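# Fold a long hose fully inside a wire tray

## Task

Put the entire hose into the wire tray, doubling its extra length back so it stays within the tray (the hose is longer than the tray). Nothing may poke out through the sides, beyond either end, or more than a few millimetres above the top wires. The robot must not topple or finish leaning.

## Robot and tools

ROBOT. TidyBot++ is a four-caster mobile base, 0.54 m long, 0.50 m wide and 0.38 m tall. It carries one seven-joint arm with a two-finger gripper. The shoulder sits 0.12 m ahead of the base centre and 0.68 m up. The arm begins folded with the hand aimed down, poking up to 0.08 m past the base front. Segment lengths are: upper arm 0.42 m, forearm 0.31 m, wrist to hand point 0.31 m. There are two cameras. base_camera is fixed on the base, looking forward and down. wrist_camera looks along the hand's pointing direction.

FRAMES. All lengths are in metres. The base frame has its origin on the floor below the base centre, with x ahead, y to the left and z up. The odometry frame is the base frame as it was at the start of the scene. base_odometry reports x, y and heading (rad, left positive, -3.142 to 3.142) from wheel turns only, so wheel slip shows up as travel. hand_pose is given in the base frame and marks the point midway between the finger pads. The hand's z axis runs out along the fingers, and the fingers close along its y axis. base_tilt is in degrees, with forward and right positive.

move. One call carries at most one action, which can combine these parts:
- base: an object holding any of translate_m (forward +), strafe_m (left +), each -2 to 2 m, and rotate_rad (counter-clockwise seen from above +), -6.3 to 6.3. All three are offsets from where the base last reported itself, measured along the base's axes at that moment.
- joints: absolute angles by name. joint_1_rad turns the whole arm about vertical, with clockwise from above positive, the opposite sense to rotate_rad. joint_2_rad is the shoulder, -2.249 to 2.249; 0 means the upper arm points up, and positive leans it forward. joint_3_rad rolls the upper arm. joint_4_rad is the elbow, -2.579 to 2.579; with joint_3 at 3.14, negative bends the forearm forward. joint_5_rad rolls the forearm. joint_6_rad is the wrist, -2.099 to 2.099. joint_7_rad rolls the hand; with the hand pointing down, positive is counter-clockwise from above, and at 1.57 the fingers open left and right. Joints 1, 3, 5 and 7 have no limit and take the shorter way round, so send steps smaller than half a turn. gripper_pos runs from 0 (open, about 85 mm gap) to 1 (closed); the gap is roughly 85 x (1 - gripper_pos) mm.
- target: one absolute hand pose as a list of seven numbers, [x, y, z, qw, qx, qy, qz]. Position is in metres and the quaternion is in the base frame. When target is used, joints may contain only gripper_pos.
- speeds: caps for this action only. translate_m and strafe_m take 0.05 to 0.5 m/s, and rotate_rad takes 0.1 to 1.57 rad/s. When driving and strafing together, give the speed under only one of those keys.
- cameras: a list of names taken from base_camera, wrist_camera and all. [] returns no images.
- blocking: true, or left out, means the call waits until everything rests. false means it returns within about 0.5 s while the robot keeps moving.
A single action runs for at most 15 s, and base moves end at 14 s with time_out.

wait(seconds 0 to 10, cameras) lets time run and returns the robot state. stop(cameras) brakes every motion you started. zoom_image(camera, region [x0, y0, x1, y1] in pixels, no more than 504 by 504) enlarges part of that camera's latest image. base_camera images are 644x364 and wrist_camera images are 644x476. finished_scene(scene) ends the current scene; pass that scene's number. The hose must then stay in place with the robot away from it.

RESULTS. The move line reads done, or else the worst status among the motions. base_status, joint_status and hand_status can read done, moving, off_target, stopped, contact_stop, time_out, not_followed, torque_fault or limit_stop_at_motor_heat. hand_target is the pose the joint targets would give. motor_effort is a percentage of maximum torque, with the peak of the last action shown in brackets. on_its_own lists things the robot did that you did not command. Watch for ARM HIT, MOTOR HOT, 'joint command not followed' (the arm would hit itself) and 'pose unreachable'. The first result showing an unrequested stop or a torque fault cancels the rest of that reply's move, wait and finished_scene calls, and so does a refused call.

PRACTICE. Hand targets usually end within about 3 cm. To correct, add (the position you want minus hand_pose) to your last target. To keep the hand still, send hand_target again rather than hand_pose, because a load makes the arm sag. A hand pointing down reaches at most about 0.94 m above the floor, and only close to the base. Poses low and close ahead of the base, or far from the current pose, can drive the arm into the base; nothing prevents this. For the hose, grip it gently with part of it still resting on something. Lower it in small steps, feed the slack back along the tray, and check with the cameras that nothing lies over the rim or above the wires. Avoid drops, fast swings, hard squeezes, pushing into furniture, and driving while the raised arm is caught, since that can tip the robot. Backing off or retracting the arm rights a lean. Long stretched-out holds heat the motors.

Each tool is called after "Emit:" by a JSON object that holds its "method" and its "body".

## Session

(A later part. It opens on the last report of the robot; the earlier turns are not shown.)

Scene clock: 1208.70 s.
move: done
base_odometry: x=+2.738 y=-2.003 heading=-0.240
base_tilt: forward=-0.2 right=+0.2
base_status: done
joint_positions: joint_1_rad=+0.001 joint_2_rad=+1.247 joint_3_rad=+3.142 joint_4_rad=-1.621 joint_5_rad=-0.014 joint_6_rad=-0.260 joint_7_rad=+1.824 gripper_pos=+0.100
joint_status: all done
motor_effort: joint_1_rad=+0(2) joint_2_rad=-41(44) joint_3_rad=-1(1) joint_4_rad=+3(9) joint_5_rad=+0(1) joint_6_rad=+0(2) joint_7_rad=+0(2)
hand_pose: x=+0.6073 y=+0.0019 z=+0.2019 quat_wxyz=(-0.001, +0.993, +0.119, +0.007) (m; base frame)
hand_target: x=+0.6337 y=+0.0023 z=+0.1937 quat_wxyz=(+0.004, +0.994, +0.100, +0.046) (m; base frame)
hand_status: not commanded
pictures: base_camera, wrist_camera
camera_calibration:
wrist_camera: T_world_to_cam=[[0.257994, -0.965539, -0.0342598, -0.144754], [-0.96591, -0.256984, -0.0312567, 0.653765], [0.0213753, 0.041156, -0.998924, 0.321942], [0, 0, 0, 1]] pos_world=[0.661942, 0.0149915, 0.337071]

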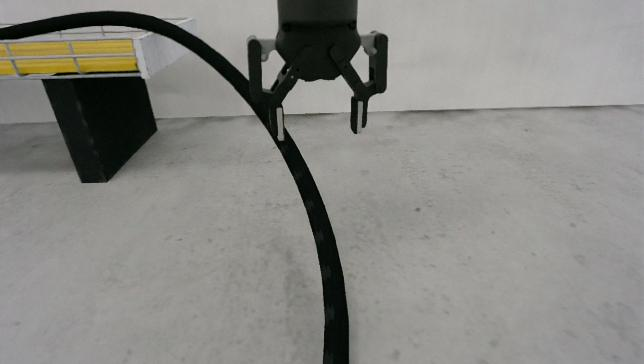

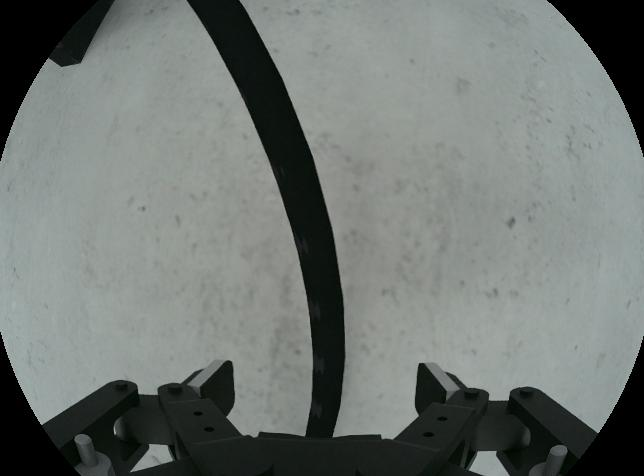

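Emit:
{"method": "move", "body": {"joints": {"joint_2_rad": 1.60, "joint_4_rad": -1.31, "joint_6_rad": -0.2}}}

Emit:
{"method": "move", "body": {"joints": {"gripper_pos": 1}}}

Scene clock: 1215.07 s.
move: done
base_odometry: x=+2.738 y=-2.003 heading=-0.240
base_tilt: forward=-0.1 right=+0.1
base_status: not commanded
joint_positions: joint_1_rad=+0.001 joint_2_rad=+1.580 joint_3_rad=+3.142 joint_4_rad=-1.329 joint_5_rad=-0.014 joint_6_rad=-0.260 joint_7_rad=+1.822 gripper_pos=+0.100
joint_status: all done
motor_effort: joint_1_rad=-1(1) joint_2_rad=-42(46) joint_3_rad=-1(1) joint_4_rad=+3(5) joint_5_rad=+0(1) joint_6_rad=+0(1) joint_7_rad=-1(1)
hand_pose: x=+0.6041 y=+0.0019 z=+0.0610 quat_wxyz=(-0.003, +0.993, +0.118, -0.013) (m; base frame)
hand_target: x=+0.6216 y=+0.0023 z=+0.0524 quat_wxyz=(+0.001, +0.995, +0.099, +0.016) (m; base frame)
hand_status: not commanded
pictures: base_camera, wrist_camera
camera_calibration:
wrist_camera: T_world_to_cam=[[0.254371, -0.966078, -0.044595, -0.145928], [-0.966921, -0.254955, 0.00784511, 0.644443], [-0.0189487, 0.0411243, -0.998974, 0.205615], [0, 0, 0, 1]] pos_world=[0.664141, 0.01487, 0.193841]

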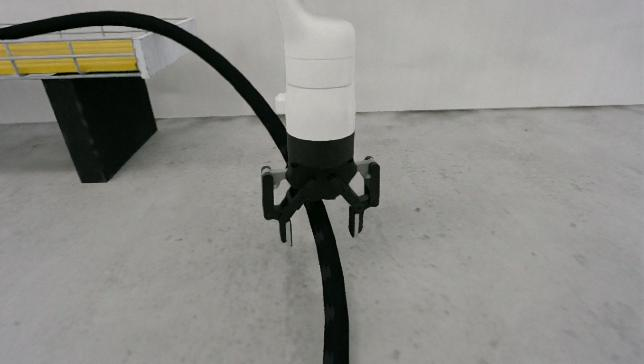

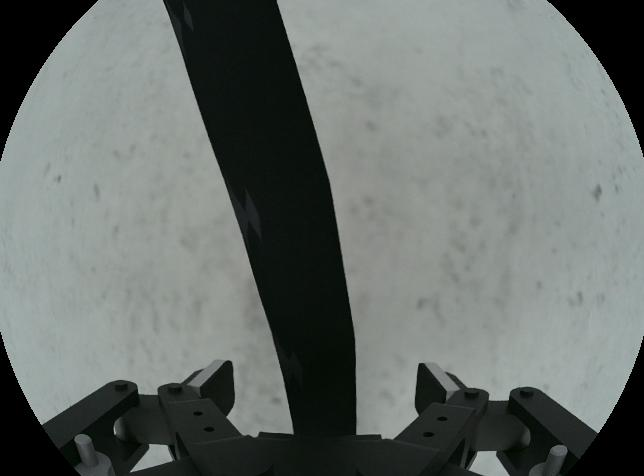

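Scene clock: 1216.10 s.
move: off_target
base_odometry: x=+2.738 y=-2.003 heading=-0.240
base_tilt: forward=-0.1 right=+0.2
base_status: not commanded
joint_positions: joint_1_rad=+0.001 joint_2_rad=+1.580 joint_3_rad=+3.142 joint_4_rad=-1.328 joint_5_rad=-0.014 joint_6_rad=-0.260 joint_7_rad=+1.822 gripper_pos=+0.749
joint_status: gripper_pos off_target (ended at +0.749, target +1.000)
motor_effort: joint_1_rad=+0(1) joint_2_rad=-42(43) joint_3_rad=+0(1) joint_4_rad=+3(4) joint_5_rad=+0(1) joint_6_rad=+0(1) joint_7_rad=-1(2)
hand_pose: x=+0.6045 y=+0.0019 z=+0.0610 quat_wxyz=(-0.003, +0.993, +0.118, -0.013) (m; base frame)
hand_target: x=+0.6216 y=+0.0023 z=+0.0524 quat_wxyz=(+0.001, +0.995, +0.099, +0.016) (m; base frame)
hand_status: not commanded
pictures: base_camera, wrist_camera
camera_calibration:
wrist_camera: T_world_to_cam=[[0.2544, -0.966078, -0.0444302, -0.146056], [-0.966926, -0.254955, 0.00722004, 0.644869], [-0.0183028, 0.0411239, -0.998986, 0.205275], [0, 0, 0, 1]] pos_world=[0.664454, 0.0148699, 0.193921]

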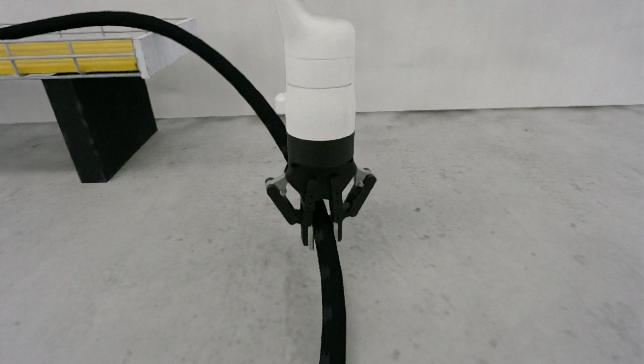

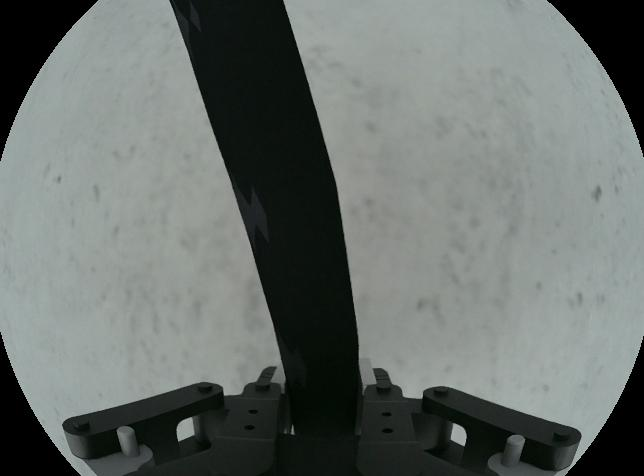

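Emit:
{"method": "move", "body": {"joints": {"joint_2_rad": 0.6, "joint_4_rad": -1.755, "joint_6_rad": -0.86}}}

Emit:
{"method": "move", "body": {"base": {"strafe_m": 0.15, "translate_m": 0.0}, "speeds": {"strafe_m": 0.2}, "joints": {"joint_7_rad": 1.1}}}

Scene clock: 1225.87 s.
move: done
base_odometry: x=+2.738 y=-2.003 heading=-0.240
base_tilt: forward=-0.1 right=+0.1
base_status: not commanded
joint_positions: joint_1_rad=+0.001 joint_2_rad=+0.603 joint_3_rad=+3.142 joint_4_rad=-1.743 joint_5_rad=-0.014 joint_6_rad=-0.781 joint_7_rad=+1.819 gripper_pos=+0.749
joint_status: all done
motor_effort: joint_1_rad=+0(2) joint_2_rad=-37(50) joint_3_rad=+0(2) joint_4_rad=+12(14) joint_5_rad=-1(1) joint_6_rad=+1(2) joint_7_rad=-1(1)
hand_pose: x=+0.5867 y=+0.0040 z=+0.4972 quat_wxyz=(-0.004, +0.993, +0.118, +0.008) (m; base frame)
hand_target: x=+0.5563 y=+0.0021 z=+0.4966 quat_wxyz=(-0.004, +0.994, +0.100, -0.036) (m; base frame)
hand_status: not commanded
pictures: base_camera, wrist_camera
camera_calibration:
wrist_camera: T_world_to_cam=[[0.256126, -0.965791, -0.0405839, -0.123055], [-0.966393, -0.254879, -0.0334808, 0.644965], [0.0219915, 0.0477953, -0.998615, 0.616699], [0, 0, 0, 1]] pos_world=[0.641246, 0.016067, 0.632445]

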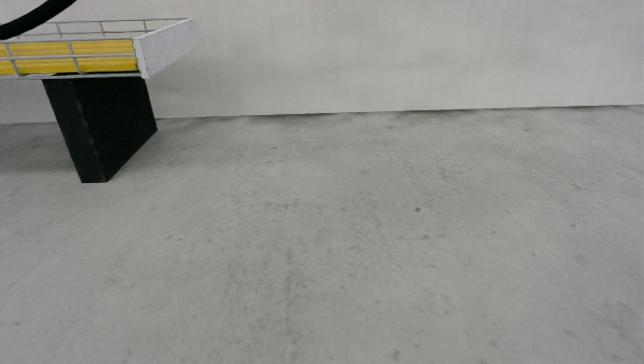

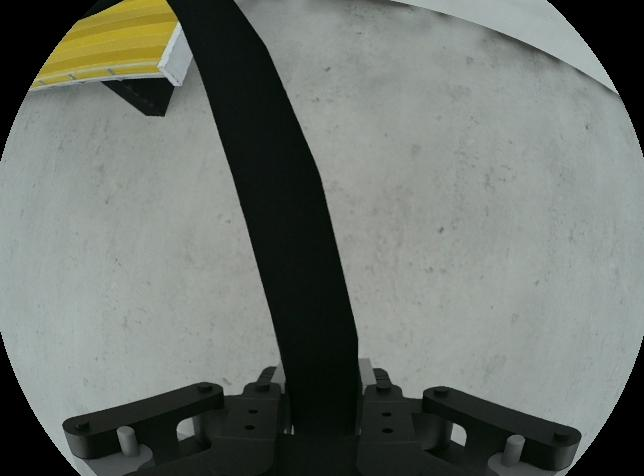

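Scene clock: 1227.37 s.
move: done
base_odometry: x=+2.774 y=-1.857 heading=-0.240
base_tilt: forward=-0.2 right=+0.2
base_status: done
joint_positions: joint_1_rad=-0.003 joint_2_rad=+0.603 joint_3_rad=+3.142 joint_4_rad=-1.744 joint_5_rad=-0.014 joint_6_rad=-0.789 joint_7_rad=+1.152 gripper_pos=+0.749
joint_status: all done
motor_effort: joint_1_rad=+0(4) joint_2_rad=-37(40) joint_3_rad=+0(2) joint_4_rad=+12(13) joint_5_rad=-1(2) joint_6_rad=+1(2) joint_7_rad=-1(2)
hand_pose: x=+0.5835 y=+0.0059 z=+0.4969 quat_wxyz=(-0.006, +0.977, -0.211, +0.002) (m; base frame)
hand_target: x=+0.5563 y=+0.0021 z=+0.4966 quat_wxyz=(+0.008, +0.972, -0.232, -0.036) (m; base frame)
hand_status: not commanded
pictures: base_camera, wrist_camera
camera_calibration:
wrist_camera: T_world_to_cam=[[-0.392664, -0.91852, -0.0462159, 0.260691], [-0.919023, 0.393788, -0.0180781, 0.603238], [0.0348044, 0.0353749, -0.998768, 0.609079], [0, 0, 0, 1]] pos_world=[0.635556, -0.0196443, 0.631282]

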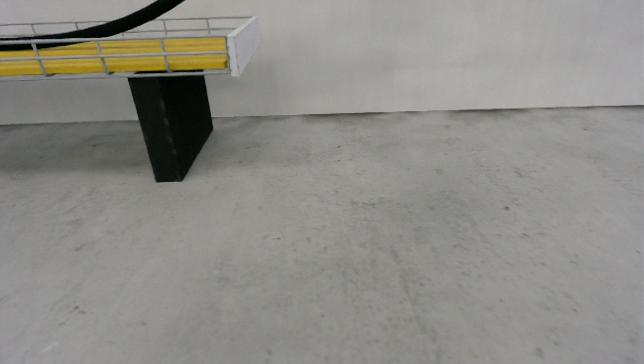

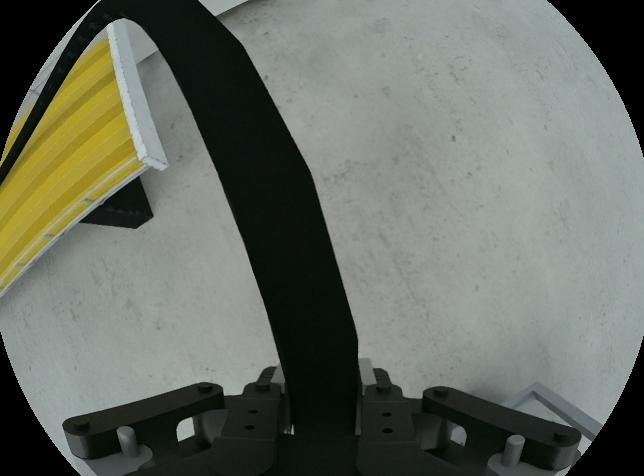

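Emit:
{"method": "move", "body": {"base": {"strafe_m": 0.3, "translate_m": 0.08}, "speeds": {"strafe_m": 0.2}, "joints": {"joint_7_rad": 0.4}}}

Emit:
{"method": "move", "body": {"base": {"strafe_m": 0.2, "translate_m": 0.05}, "speeds": {"strafe_m": 0.2}, "joints": {"joint_7_rad": 0.05}}}

Scene clock: 1236.23 s.
move: done
base_odometry: x=+2.923 y=-1.585 heading=-0.239
base_tilt: forward=-0.2 right=+0.2
base_status: done
joint_positions: joint_1_rad=-0.003 joint_2_rad=+0.602 joint_3_rad=+3.141 joint_4_rad=-1.747 joint_5_rad=-0.014 joint_6_rad=-0.792 joint_7_rad=+0.451 gripper_pos=+0.749
joint_status: all done
motor_effort: joint_1_rad=-1(3) joint_2_rad=-37(40) joint_3_rad=+0(2) joint_4_rad=+13(13) joint_5_rad=+0(2) joint_6_rad=+2(2) joint_7_rad=+0(2)
hand_pose: x=+0.5813 y=+0.0059 z=+0.4966 quat_wxyz=(-0.004, +0.845, -0.534, -0.003) (m; base frame)
hand_target: x=+0.5563 y=+0.0021 z=+0.4966 quat_wxyz=(+0.020, +0.833, -0.552, -0.031) (m; base frame)
hand_status: not commanded
pictures: base_camera, wrist_camera
camera_calibration:
wrist_camera: T_world_to_cam=[[-0.892958, -0.448383, -0.0397418, 0.544586], [-0.448443, 0.893777, -0.00790044, 0.31963], [0.0390628, 0.0107672, -0.999179, 0.606737], [0, 0, 0, 1]] pos_world=[0.605927, -0.0480273, 0.630407]

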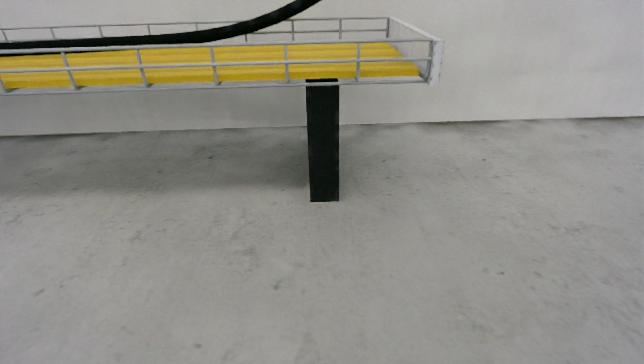

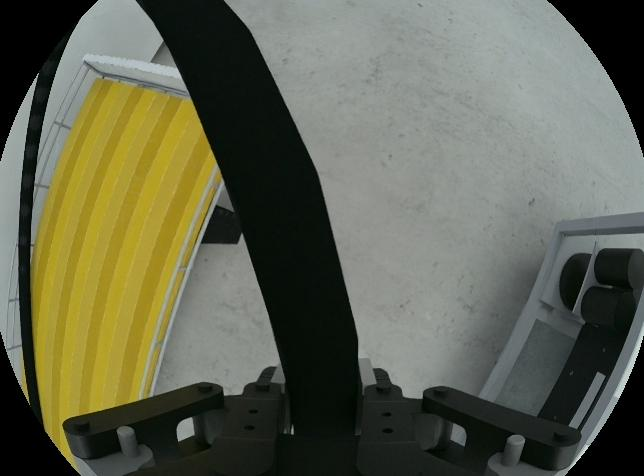

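Scene clock: 1237.97 s.
move: done
base_odometry: x=+3.019 y=-1.402 heading=-0.239
base_tilt: forward=-0.2 right=+0.2
base_status: done
joint_positions: joint_1_rad=-0.001 joint_2_rad=+0.602 joint_3_rad=+3.141 joint_4_rad=-1.748 joint_5_rad=-0.014 joint_6_rad=-0.794 joint_7_rad=+0.097 gripper_pos=+0.749
joint_status: all done
motor_effort: joint_1_rad=+0(3) joint_2_rad=-37(38) joint_3_rad=-1(2) joint_4_rad=+13(14) joint_5_rad=+0(2) joint_6_rad=+2(2) joint_7_rad=+0(1)
hand_pose: x=+0.5803 y=+0.0050 z=+0.4965 quat_wxyz=(-0.003, +0.737, -0.676, -0.004) (m; base frame)
hand_target: x=+0.5563 y=+0.0021 z=+0.4966 quat_wxyz=(+0.025, +0.725, -0.688, -0.027) (m; base frame)
hand_status: not commanded
pictures: base_camera, wrist_camera
camera_calibration:
wrist_camera: T_world_to_cam=[[-0.993513, -0.108497, -0.0340486, 0.597131], [-0.108342, 0.994093, -0.00637958, 0.121399], [0.0345396, -0.0026493, -0.9994, 0.609481], [0, 0, 0, 1]] pos_world=[0.585359, -0.0542799, 0.630221]

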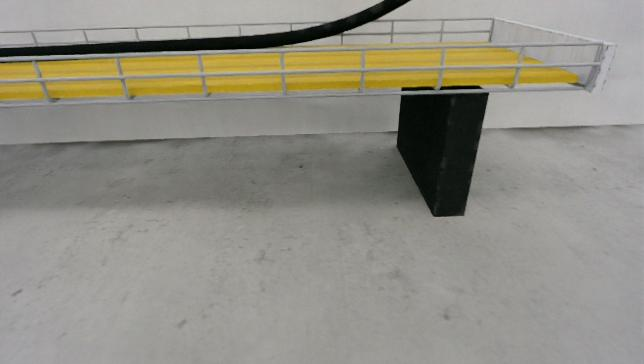

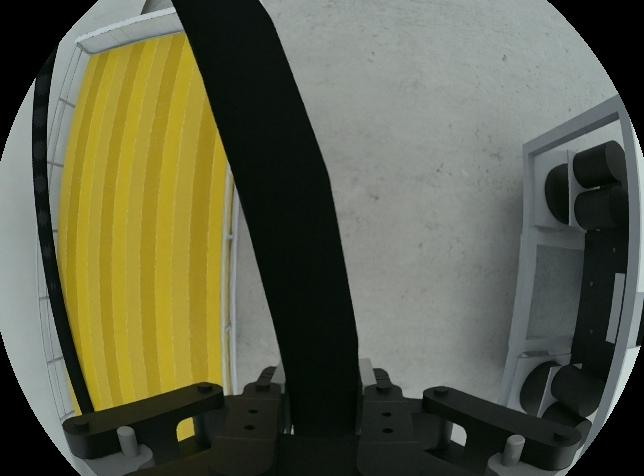

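Emit:
{"method": "move", "body": {"base": {"strafe_m": 0.08, "translate_m": 0.19}, "speeds": {"strafe_m": 0.15}}}

Scene clock: 1245.83 s.
move: done
base_odometry: x=+3.222 y=-1.369 heading=-0.239
base_tilt: forward=-0.2 right=+0.2
base_status: done
joint_positions: joint_1_rad=+0.000 joint_2_rad=+0.601 joint_3_rad=+3.141 joint_4_rad=-1.754 joint_5_rad=-0.014 joint_6_rad=-0.800 joint_7_rad=+0.093 gripper_pos=+0.749
joint_status: not commanded
motor_effort: joint_1_rad=-2(3) joint_2_rad=-36(38) joint_3_rad=-1(1) joint_4_rad=+13(14) joint_5_rad=+0(1) joint_6_rad=+2(3) joint_7_rad=+1(1)
hand_pose: x=+0.5751 y=+0.0049 z=+0.4957 quat_wxyz=(+0.001, +0.736, -0.677, -0.009) (m; base frame)
hand_target: x=+0.5563 y=+0.0021 z=+0.4966 quat_wxyz=(+0.025, +0.725, -0.688, -0.027) (m; base frame)
hand_status: not commanded
pictures: base_camera, wrist_camera
camera_calibration:
wrist_camera: T_world_to_cam=[[-0.994213, -0.105095, -0.02228, 0.586454], [-0.105007, 0.994458, -0.0050831, 0.118342], [0.0226908, -0.00271411, -0.999739, 0.615819], [0, 0, 0, 1]] pos_world=[0.581514, -0.0543812, 0.629326]

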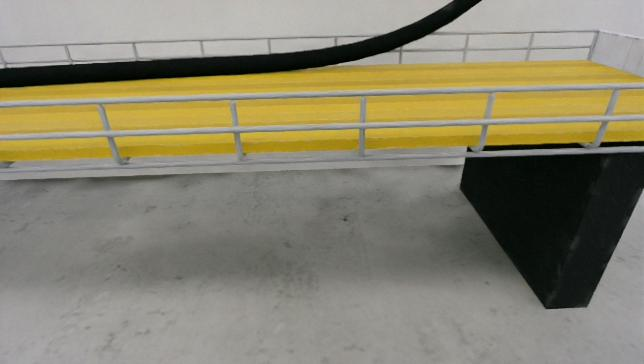

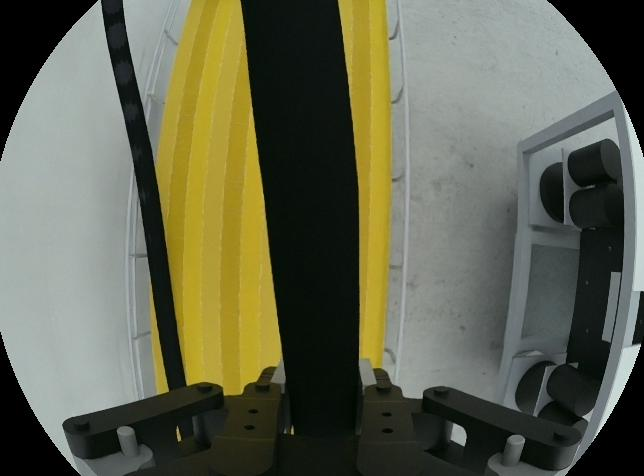

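Emit:
{"method": "move", "body": {"base": {"strafe_m": 0.15, "translate_m": 0.0}, "speeds": {"strafe_m": 0.15}}}

Emit:
{"method": "move", "body": {"joints": {"joint_2_rad": 0.92, "joint_4_rad": -1.632, "joint_6_rad": -0.67}}}

Scene clock: 1259.90 s.
move: done
base_odometry: x=+3.258 y=-1.223 heading=-0.239
base_tilt: forward=-0.1 right=+0.1
base_status: done
joint_positions: joint_1_rad=+0.004 joint_2_rad=+0.600 joint_3_rad=+3.142 joint_4_rad=-1.755 joint_5_rad=-0.014 joint_6_rad=-0.801 joint_7_rad=+0.092 gripper_pos=+0.749
joint_status: not commanded
motor_effort: joint_1_rad=-2(5) joint_2_rad=-37(38) joint_3_rad=-1(3) joint_4_rad=+13(14) joint_5_rad=+1(1) joint_6_rad=+3(3) joint_7_rad=+1(1)
hand_pose: x=+0.5750 y=+0.0027 z=+0.4958 quat_wxyz=(+0.001, +0.734, -0.679, -0.008) (m; base frame)
hand_target: x=+0.5563 y=+0.0021 z=+0.4966 quat_wxyz=(+0.025, +0.725, -0.688, -0.027) (m; base frame)
hand_status: not commanded
pictures: base_camera, wrist_camera
camera_calibration:
wrist_camera: T_world_to_cam=[[-0.994828, -0.0991291, -0.0221483, 0.586448], [-0.0990295, 0.995069, -0.00555124, 0.117363], [0.0225894, -0.00332919, -0.999739, 0.615989], [0, 0, 0, 1]] pos_world=[0.581123, -0.0565995, 0.629468]

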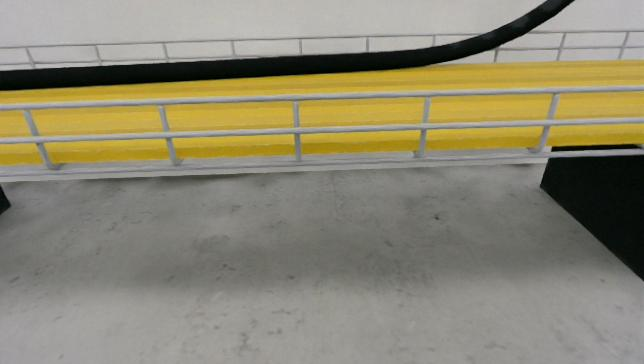

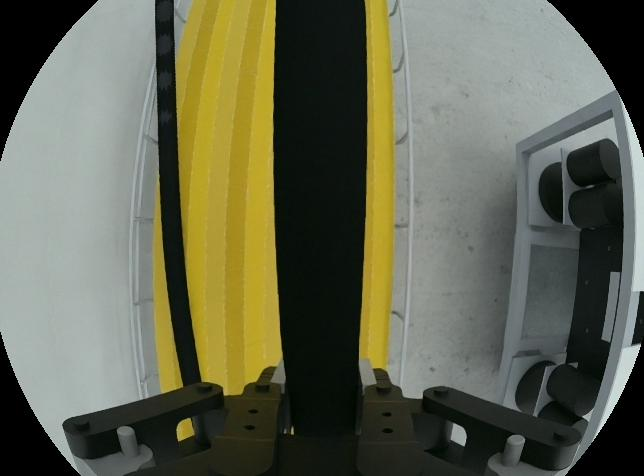

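Scene clock: 1261.30 s.
move: done
base_odometry: x=+3.258 y=-1.223 heading=-0.239
base_tilt: forward=-0.1 right=+0.2
base_status: not commanded
joint_positions: joint_1_rad=+0.004 joint_2_rad=+0.914 joint_3_rad=+3.142 joint_4_rad=-1.668 joint_5_rad=-0.014 joint_6_rad=-0.758 joint_7_rad=+0.090 gripper_pos=+0.749
joint_status: all done
motor_effort: joint_1_rad=-2(2) joint_2_rad=-41(44) joint_3_rad=-1(2) joint_4_rad=+9(14) joint_5_rad=+2(2) joint_6_rad=+0(3) joint_7_rad=+1(2)
hand_pose: x=+0.5577 y=+0.0026 z=+0.3671 quat_wxyz=(+0.064, +0.729, -0.677, -0.076) (m; base frame)
hand_target: x=+0.6035 y=+0.0022 z=+0.3652 quat_wxyz=(+0.027, +0.724, -0.688, -0.030) (m; base frame)
hand_status: not commanded
pictures: base_camera, wrist_camera
camera_calibration:
wrist_camera: T_world_to_cam=[[-0.982181, -0.0969867, 0.160979, 0.492109], [-0.0962343, 0.99528, 0.0124829, 0.106849], [-0.16143, -0.00323122, -0.986879, 0.585664], [0, 0, 0, 1]] pos_world=[0.588166, -0.0567238, 0.497426]

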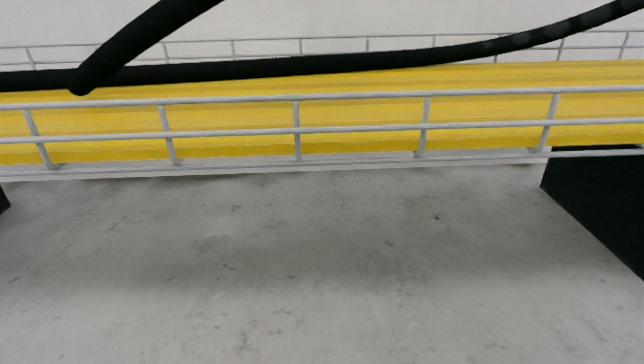

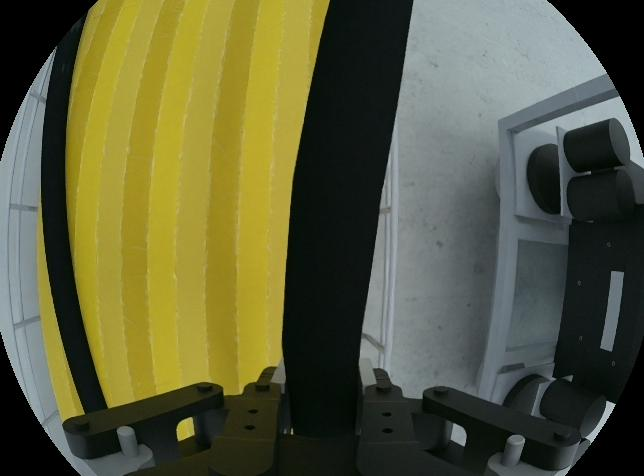

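Emit:
{"method": "move", "body": {"joints": {"joint_2_rad": 0.958, "joint_4_rad": -1.634, "joint_6_rad": -0.46}}}

Emit:
{"method": "zoom_image", "body": {"camera": "wrist_camera", "region": [0, 0, 504, 476]}}

Scene clock: 1271.70 s.
move: done
base_odometry: x=+3.258 y=-1.223 heading=-0.239
base_tilt: forward=-0.1 right=+0.2
base_status: not commanded
joint_positions: joint_1_rad=+0.004 joint_2_rad=+0.951 joint_3_rad=+3.142 joint_4_rad=-1.664 joint_5_rad=-0.014 joint_6_rad=-0.545 joint_7_rad=+0.090 gripper_pos=+0.749
joint_status: all done
motor_effort: joint_1_rad=-2(2) joint_2_rad=-43(45) joint_3_rad=-1(1) joint_4_rad=+11(12) joint_5_rad=+1(2) joint_6_rad=+3(3) joint_7_rad=+1(2)
hand_pose: x=+0.6136 y=+0.0016 z=+0.3432 quat_wxyz=(+0.004, +0.732, -0.681, -0.009) (m; base frame)
hand_target: x=+0.6552 y=+0.0023 z=+0.3457 quat_wxyz=(-0.031, +0.724, -0.688, +0.032) (m; base frame)
hand_status: not commanded
pictures: base_camera, wrist_camera
camera_calibration:
wrist_camera: T_world_to_cam=[[-0.995377, -0.0945286, -0.0170002, 0.619931], [-0.0944015, 0.995501, -0.00813476, 0.119459], [0.0176927, -0.00649231, -0.999822, 0.465594], [0, 0, 0, 1]] pos_world=[0.620105, -0.057298, 0.477022]

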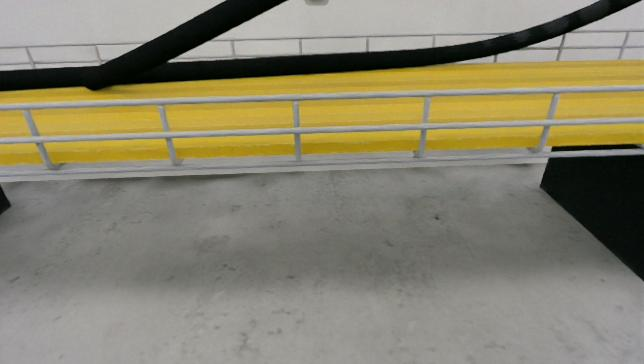

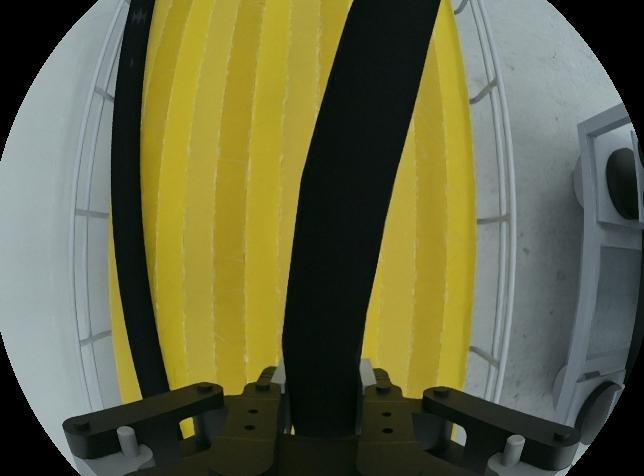

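Scaled by 1.000.

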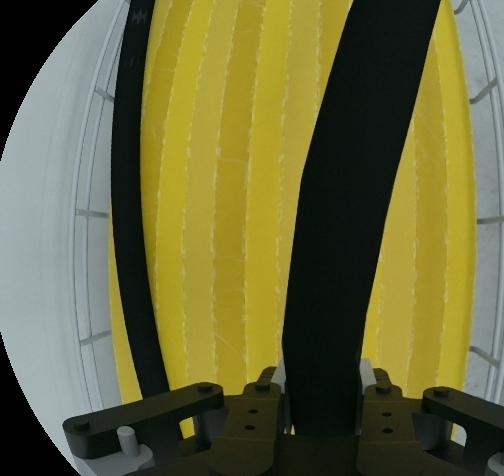

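Emit:
{"method": "move", "body": {"joints": {"joint_2_rad": 1.165, "joint_4_rad": -1.59, "joint_6_rad": -0.32}}}

Scene clock: 1277.80 s.
move: off_target
base_odometry: x=+3.258 y=-1.223 heading=-0.239
base_tilt: forward=-0.1 right=+0.1
base_status: not commanded
joint_positions: joint_1_rad=+0.004 joint_2_rad=+1.149 joint_3_rad=+3.142 joint_4_rad=-1.627 joint_5_rad=-0.014 joint_6_rad=-0.419 joint_7_rad=+0.088 gripper_pos=+0.749
joint_status: joint_6_rad off_target (ended at -0.419, target -0.320); the others done
motor_effort: joint_1_rad=-3(3) joint_2_rad=-44(46) joint_3_rad=-1(2) joint_4_rad=+7(11) joint_5_rad=+2(2) joint_6_rad=+2(3) joint_7_rad=+1(2)
hand_pose: x=+0.5988 y=+0.0011 z=+0.2497 quat_wxyz=(+0.016, +0.732, -0.681, -0.021) (m; base frame)
hand_target: x=+0.6448 y=+0.0023 z=+0.2462 quat_wxyz=(-0.023, +0.724, -0.689, +0.024) (m; base frame)
hand_status: not commanded
pictures: base_camera, wrist_camera
camera_calibration:
wrist_camera: T_world_to_cam=[[-0.995561, -0.0924872, 0.0174213, 0.59508], [-0.0926123, 0.995681, -0.00651417, 0.116315], [-0.0167436, -0.00809869, -0.999827, 0.392985], [0, 0, 0, 1]] pos_world=[0.609791, -0.0575925, 0.383308]

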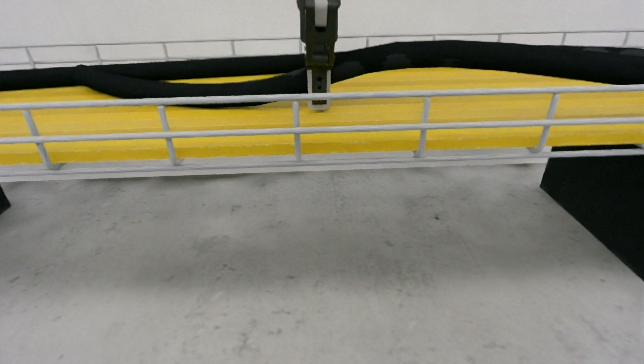

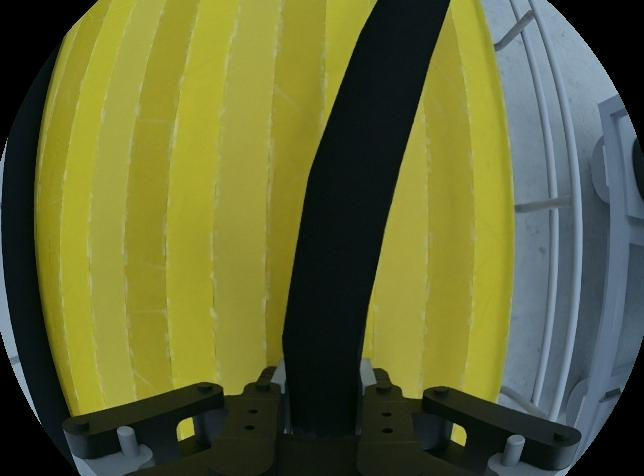

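Emit:
{"method": "move", "body": {"joints": {"gripper_pos": 0.4}}}

Scene clock: 1281.27 s.
move: done
base_odometry: x=+3.258 y=-1.223 heading=-0.239
base_tilt: forward=-0.2 right=+0.2
base_status: not commanded
joint_positions: joint_1_rad=+0.000 joint_2_rad=+1.149 joint_3_rad=+3.142 joint_4_rad=-1.619 joint_5_rad=-0.014 joint_6_rad=-0.407 joint_7_rad=+0.088 gripper_pos=+0.400
joint_status: all done
motor_effort: joint_1_rad=-1(3) joint_2_rad=-43(45) joint_3_rad=-1(1) joint_4_rad=+7(8) joint_5_rad=-1(2) joint_6_rad=+1(3) joint_7_rad=-1(1)
hand_pose: x=+0.6072 y=+0.0028 z=+0.2501 quat_wxyz=(+0.009, +0.733, -0.680, -0.014) (m; base frame)
hand_target: x=+0.6448 y=+0.0023 z=+0.2462 quat_wxyz=(-0.023, +0.724, -0.689, +0.024) (m; base frame)
hand_status: not commanded
pictures: base_camera, wrist_camera
camera_calibration:
wrist_camera: T_world_to_cam=[[-0.995401, -0.0957715, -0.00203442, 0.608364], [-0.0957515, 0.99537, -0.0083488, 0.11776], [0.00282458, -0.00811561, -0.999963, 0.381693], [0, 0, 0, 1]] pos_world=[0.615764, -0.0558533, 0.3839]

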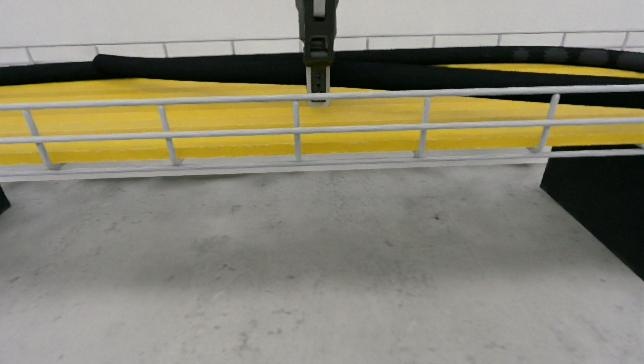

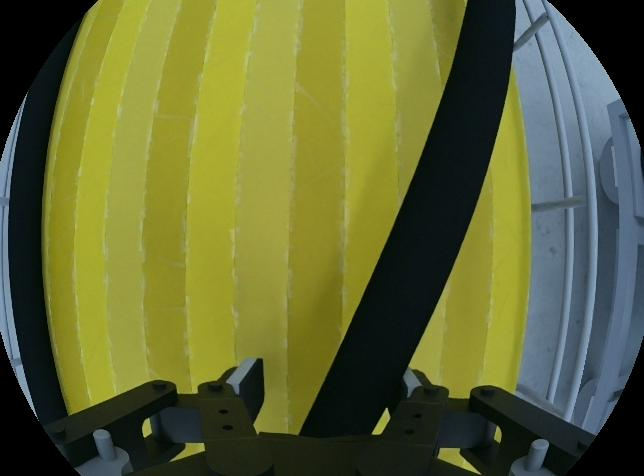

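Emit:
{"method": "move", "body": {"base": {"strafe_m": 0.14, "translate_m": 0.045}, "speeds": {"strafe_m": 0.1}}}

Emit:
{"method": "move", "body": {"base": {"strafe_m": 0.12, "translate_m": 0.04}, "speeds": {"strafe_m": 0.1}}}

Scene clock: 1292.93 s.
move: done
base_odometry: x=+3.335 y=-1.098 heading=-0.239
base_tilt: forward=-0.2 right=+0.1
base_status: done
joint_positions: joint_1_rad=+0.000 joint_2_rad=+1.150 joint_3_rad=+3.144 joint_4_rad=-1.616 joint_5_rad=-0.014 joint_6_rad=-0.406 joint_7_rad=+0.088 gripper_pos=+0.400
joint_status: not commanded
motor_effort: joint_1_rad=-1(4) joint_2_rad=-42(46) joint_3_rad=-1(3) joint_4_rad=+6(9) joint_5_rad=-1(1) joint_6_rad=+0(2) joint_7_rad=+0(1)
hand_pose: x=+0.6091 y=+0.0017 z=+0.2500 quat_wxyz=(+0.009, +0.733, -0.681, -0.012) (m; base frame)
hand_target: x=+0.6448 y=+0.0023 z=+0.2462 quat_wxyz=(-0.023, +0.724, -0.689, +0.024) (m; base frame)
hand_status: not commanded
pictures: base_camera, wrist_camera
camera_calibration:
wrist_camera: T_world_to_cam=[[-0.995469, -0.0949423, -0.00515947, 0.610931], [-0.0948857, 0.995435, -0.010281, 0.118998], [0.00611202, -0.00974491, -0.999934, 0.379556], [0, 0, 0, 1]] pos_world=[0.617135, -0.0567529, 0.383906]

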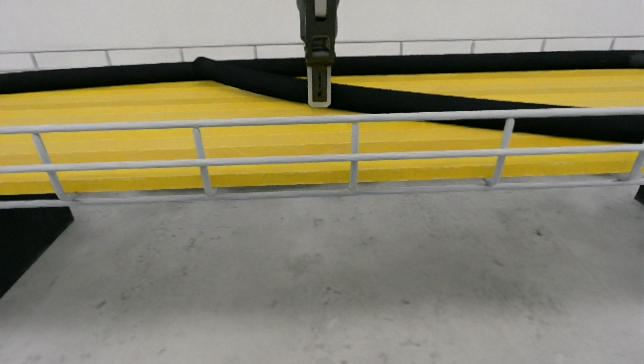

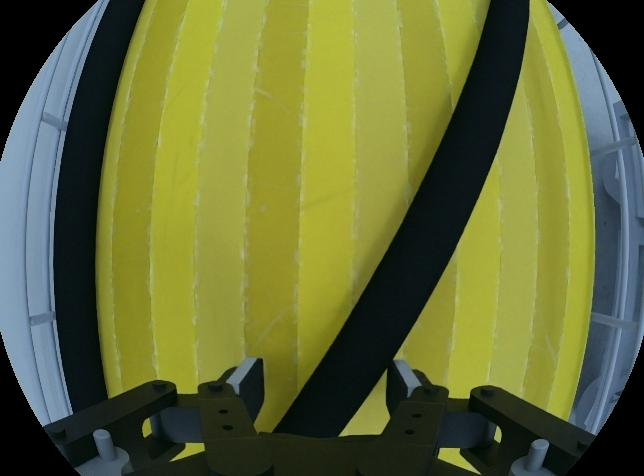

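Scene clock: 1294.73 s.
move: done
base_odometry: x=+3.402 y=-0.990 heading=-0.238
base_tilt: forward=-0.2 right=+0.1
base_status: done
joint_positions: joint_1_rad=+0.002 joint_2_rad=+1.150 joint_3_rad=+3.145 joint_4_rad=-1.613 joint_5_rad=-0.014 joint_6_rad=-0.402 joint_7_rad=+0.088 gripper_pos=+0.400
joint_status: not commanded
motor_effort: joint_1_rad=-2(4) joint_2_rad=-42(43) joint_3_rad=-1(3) joint_4_rad=+6(7) joint_5_rad=-1(1) joint_6_rad=+0(1) joint_7_rad=+0(1)
hand_pose: x=+0.6119 y=+0.0004 z=+0.2502 quat_wxyz=(+0.007, +0.732, -0.681, -0.010) (m; base frame)
hand_target: x=+0.6448 y=+0.0023 z=+0.2462 quat_wxyz=(-0.023, +0.724, -0.689, +0.024) (m; base frame)
hand_status: not commanded
pictures: base_camera, wrist_camera
camera_calibration:
wrist_camera: T_world_to_cam=[[-0.995579, -0.0932362, -0.0113764, 0.615259], [-0.0931002, 0.995585, -0.0119515, 0.119895], [0.0124404, -0.0108395, -0.999864, 0.37591], [0, 0, 0, 1]] pos_world=[0.619025, -0.0579261, 0.384291]

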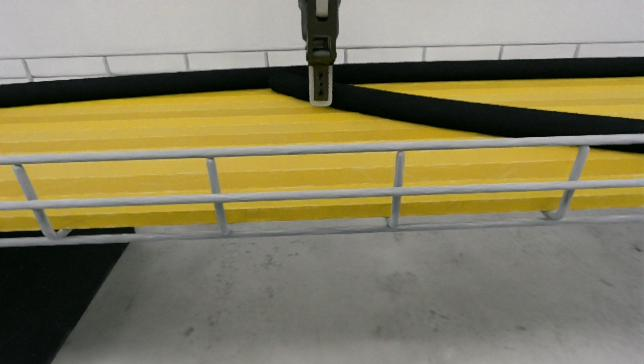

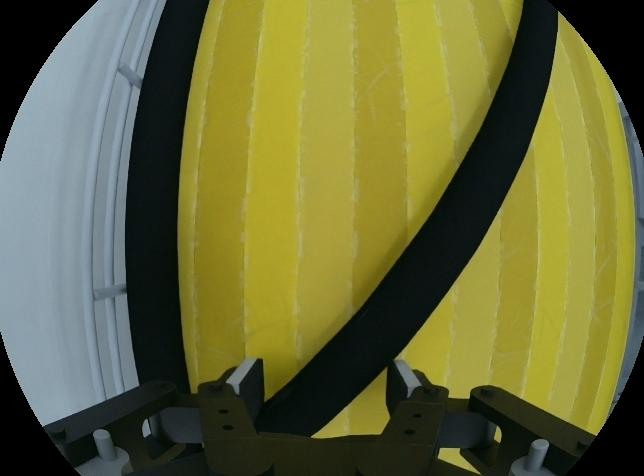

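Emit:
{"method": "move", "body": {"joints": {"gripper_pos": 0.15}, "cameras": ["base_camera"]}}

Emit:
{"method": "move", "body": {"joints": {"joint_2_rad": 0.958, "joint_4_rad": -1.634, "joint_6_rad": -0.60}}}

Emit:
{"method": "move", "body": {"joints": {"joint_2_rad": 0.5, "joint_4_rad": -2.0, "joint_6_rad": -0.60}}}

Scene clock: 1300.33 s.
move: done
base_odometry: x=+3.402 y=-0.990 heading=-0.238
base_tilt: forward=-0.2 right=+0.2
base_status: not commanded
joint_positions: joint_1_rad=+0.002 joint_2_rad=+1.150 joint_3_rad=+3.145 joint_4_rad=-1.609 joint_5_rad=-0.014 joint_6_rad=-0.399 joint_7_rad=+0.088 gripper_pos=+0.150
joint_status: all done
motor_effort: joint_1_rad=-1(1) joint_2_rad=-41(43) joint_3_rad=+0(1) joint_4_rad=+5(6) joint_5_rad=+0(0) joint_6_rad=+0(0) joint_7_rad=-1(2)
hand_pose: x=+0.6153 y=+0.0004 z=+0.2506 quat_wxyz=(+0.005, +0.732, -0.681, -0.007) (m; base frame)
hand_target: x=+0.6448 y=+0.0023 z=+0.2462 quat_wxyz=(-0.023, +0.724, -0.689, +0.024) (m; base frame)
hand_status: not commanded
pictures: base_camera

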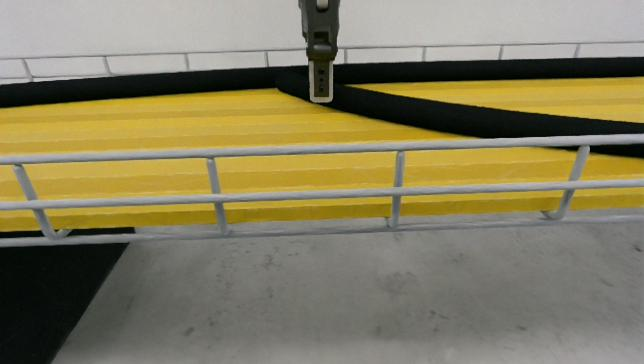

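Scene clock: 1301.77 s.
move: done
base_odometry: x=+3.402 y=-0.990 heading=-0.238
base_tilt: forward=-0.1 right=+0.2
base_status: not commanded
joint_positions: joint_1_rad=+0.002 joint_2_rad=+0.937 joint_3_rad=+3.145 joint_4_rad=-1.616 joint_5_rad=-0.014 joint_6_rad=-0.522 joint_7_rad=+0.088 gripper_pos=+0.150
joint_status: all done
motor_effort: joint_1_rad=-1(1) joint_2_rad=-41(46) joint_3_rad=+0(1) joint_4_rad=+9(9) joint_5_rad=+0(1) joint_6_rad=+0(1) joint_7_rad=+0(1)
hand_pose: x=+0.6533 y=+0.0009 z=+0.3589 quat_wxyz=(-0.024, +0.732, -0.681, +0.023) (m; base frame)
hand_target: x=+0.6117 y=+0.0022 z=+0.3449 quat_wxyz=(+0.017, +0.725, -0.689, -0.019) (m; base frame)
hand_status: not commanded
pictures: base_camera, wrist_camera
camera_calibration:
wrist_camera: T_world_to_cam=[[-0.990453, -0.0936134, -0.101193, 0.686585], [-0.0921811, 0.995566, -0.0187487, 0.126413], [0.102499, -0.00924166, -0.99469, 0.423323], [0, 0, 0, 1]] pos_world=[0.648293, -0.0576662, 0.492923]

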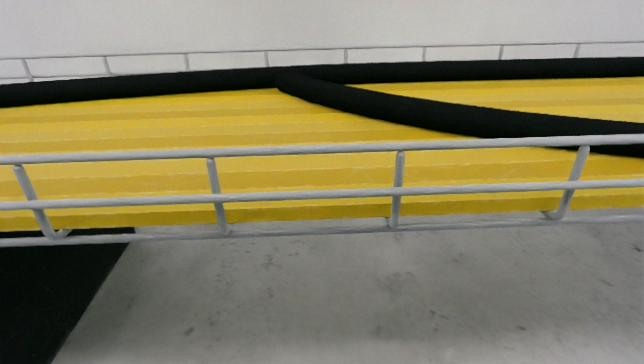

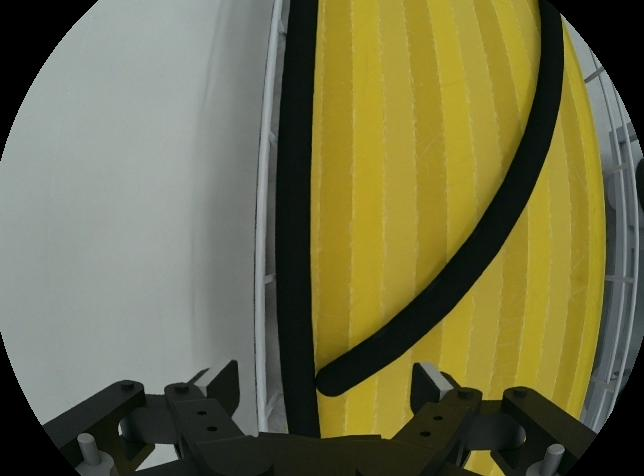

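Scene clock: 1303.40 s.
move: done
base_odometry: x=+3.402 y=-0.990 heading=-0.238
base_tilt: forward=-0.2 right=+0.1
base_status: not commanded
joint_positions: joint_1_rad=+0.002 joint_2_rad=+0.492 joint_3_rad=+3.145 joint_4_rad=-1.981 joint_5_rad=-0.014 joint_6_rad=-0.523 joint_7_rad=+0.088 gripper_pos=+0.150
joint_status: all done
motor_effort: joint_1_rad=+0(1) joint_2_rad=-29(43) joint_3_rad=+0(1) joint_4_rad=+10(12) joint_5_rad=+0(1) joint_6_rad=+1(2) joint_7_rad=+0(1)
hand_pose: x=+0.5577 y=+0.0014 z=+0.4978 quat_wxyz=(-0.051, +0.730, -0.679, +0.051) (m; base frame)
hand_target: x=+0.5218 y=+0.0021 z=+0.4882 quat_wxyz=(-0.015, +0.725, -0.689, +0.015) (m; base frame)
hand_status: not commanded
pictures: base_camera, wrist_camera
camera_calibration:
wrist_camera: T_world_to_cam=[[-0.97953, -0.0927752, -0.178644, 0.638471], [-0.0897155, 0.99565, -0.0251482, 0.121526], [0.1802, -0.00860631, -0.983592, 0.522439], [0, 0, 0, 1]] pos_world=[0.542161, -0.0572672, 0.630982]

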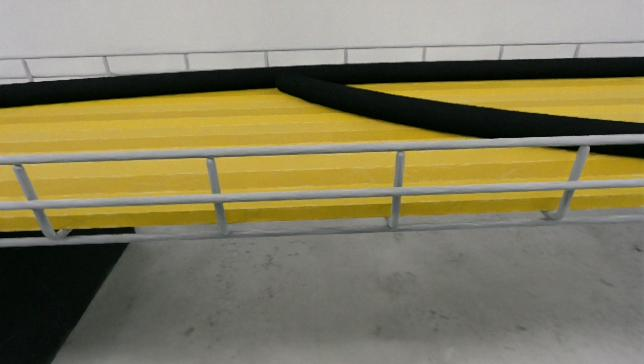

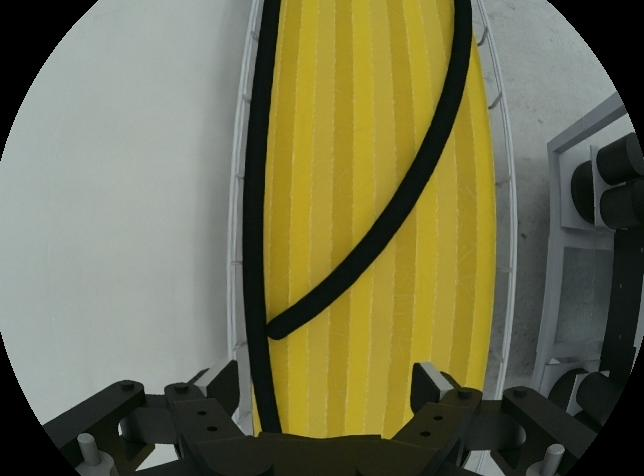

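Emit:
{"method": "move", "body": {"base": {"translate_m": -0.3}, "cameras": []}}

Emit:
{"method": "move", "body": {"base": {"strafe_m": -0.7}}}

Emit:
{"method": "zoom_image", "body": {"camera": "base_camera", "region": [150, 0, 644, 120]}}

Scene clock: 1311.87 s.
move: done
base_odometry: x=+3.110 y=-0.919 heading=-0.239
base_tilt: forward=-0.1 right=+0.2
base_status: done
joint_positions: joint_1_rad=+0.002 joint_2_rad=+0.488 joint_3_rad=+3.145 joint_4_rad=-1.990 joint_5_rad=-0.014 joint_6_rad=-0.527 joint_7_rad=+0.088 gripper_pos=+0.150
joint_status: not commanded
motor_effort: joint_1_rad=+0(1) joint_2_rad=-29(34) joint_3_rad=+0(1) joint_4_rad=+10(12) joint_5_rad=-1(1) joint_6_rad=+1(2) joint_7_rad=-1(1)
hand_pose: x=+0.5524 y=+0.0014 z=+0.4974 quat_wxyz=(-0.048, +0.730, -0.680, +0.048) (m; base frame)
hand_target: x=+0.5218 y=+0.0021 z=+0.4882 quat_wxyz=(-0.015, +0.725, -0.689, +0.015) (m; base frame)
hand_status: not commanded
pictures: none
No camera images: "cameras" was empty.

Scene clock: 1314.60 s.
move: done
base_odometry: x=+2.944 y=-1.599 heading=-0.240
base_tilt: forward=-0.2 right=+0.2
base_status: done
joint_positions: joint_1_rad=+0.002 joint_2_rad=+0.488 joint_3_rad=+3.144 joint_4_rad=-1.990 joint_5_rad=-0.014 joint_6_rad=-0.527 joint_7_rad=+0.088 gripper_pos=+0.150
joint_status: not commanded
motor_effort: joint_1_rad=-1(3) joint_2_rad=-30(30) joint_3_rad=+0(2) joint_4_rad=+10(10) joint_5_rad=+0(1) joint_6_rad=+1(2) joint_7_rad=+0(1)
hand_pose: x=+0.5524 y=+0.0016 z=+0.4974 quat_wxyz=(-0.049, +0.730, -0.680, +0.048) (m; base frame)
hand_target: x=+0.5218 y=+0.0021 z=+0.4882 quat_wxyz=(-0.015, +0.725, -0.689, +0.015) (m; base frame)
hand_status: not commanded
pictures: base_camera, wrist_camera
camera_calibration:
wrist_camera: T_world_to_cam=[[-0.980987, -0.0930493, -0.170313, 0.629905], [-0.0903012, 0.995629, -0.023829, 0.120433], [0.171786, -0.00799651, -0.985102, 0.52845], [0, 0, 0, 1]] pos_world=[0.538023, -0.0570687, 0.630727]

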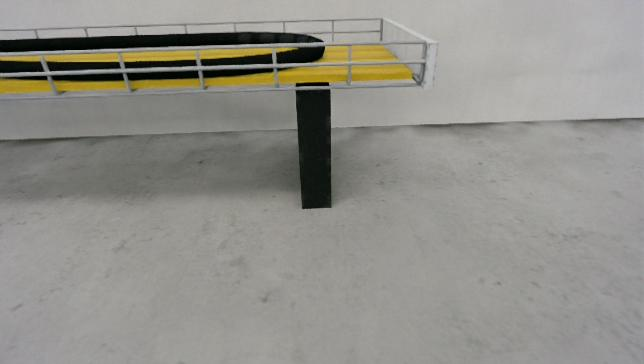

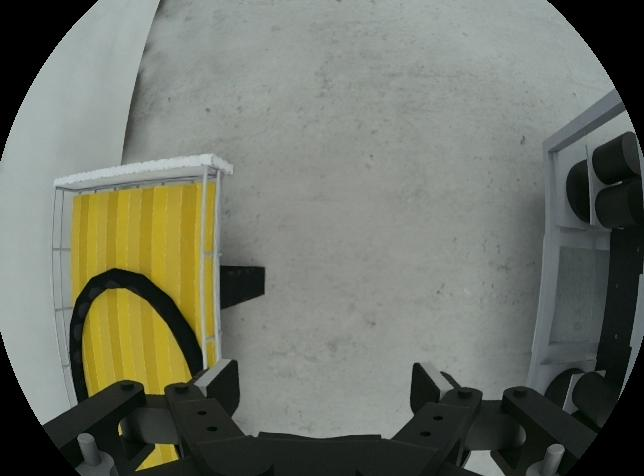

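Scaled by 1.020.

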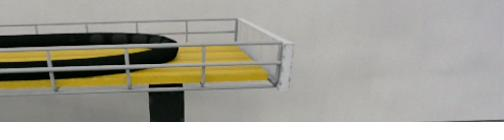

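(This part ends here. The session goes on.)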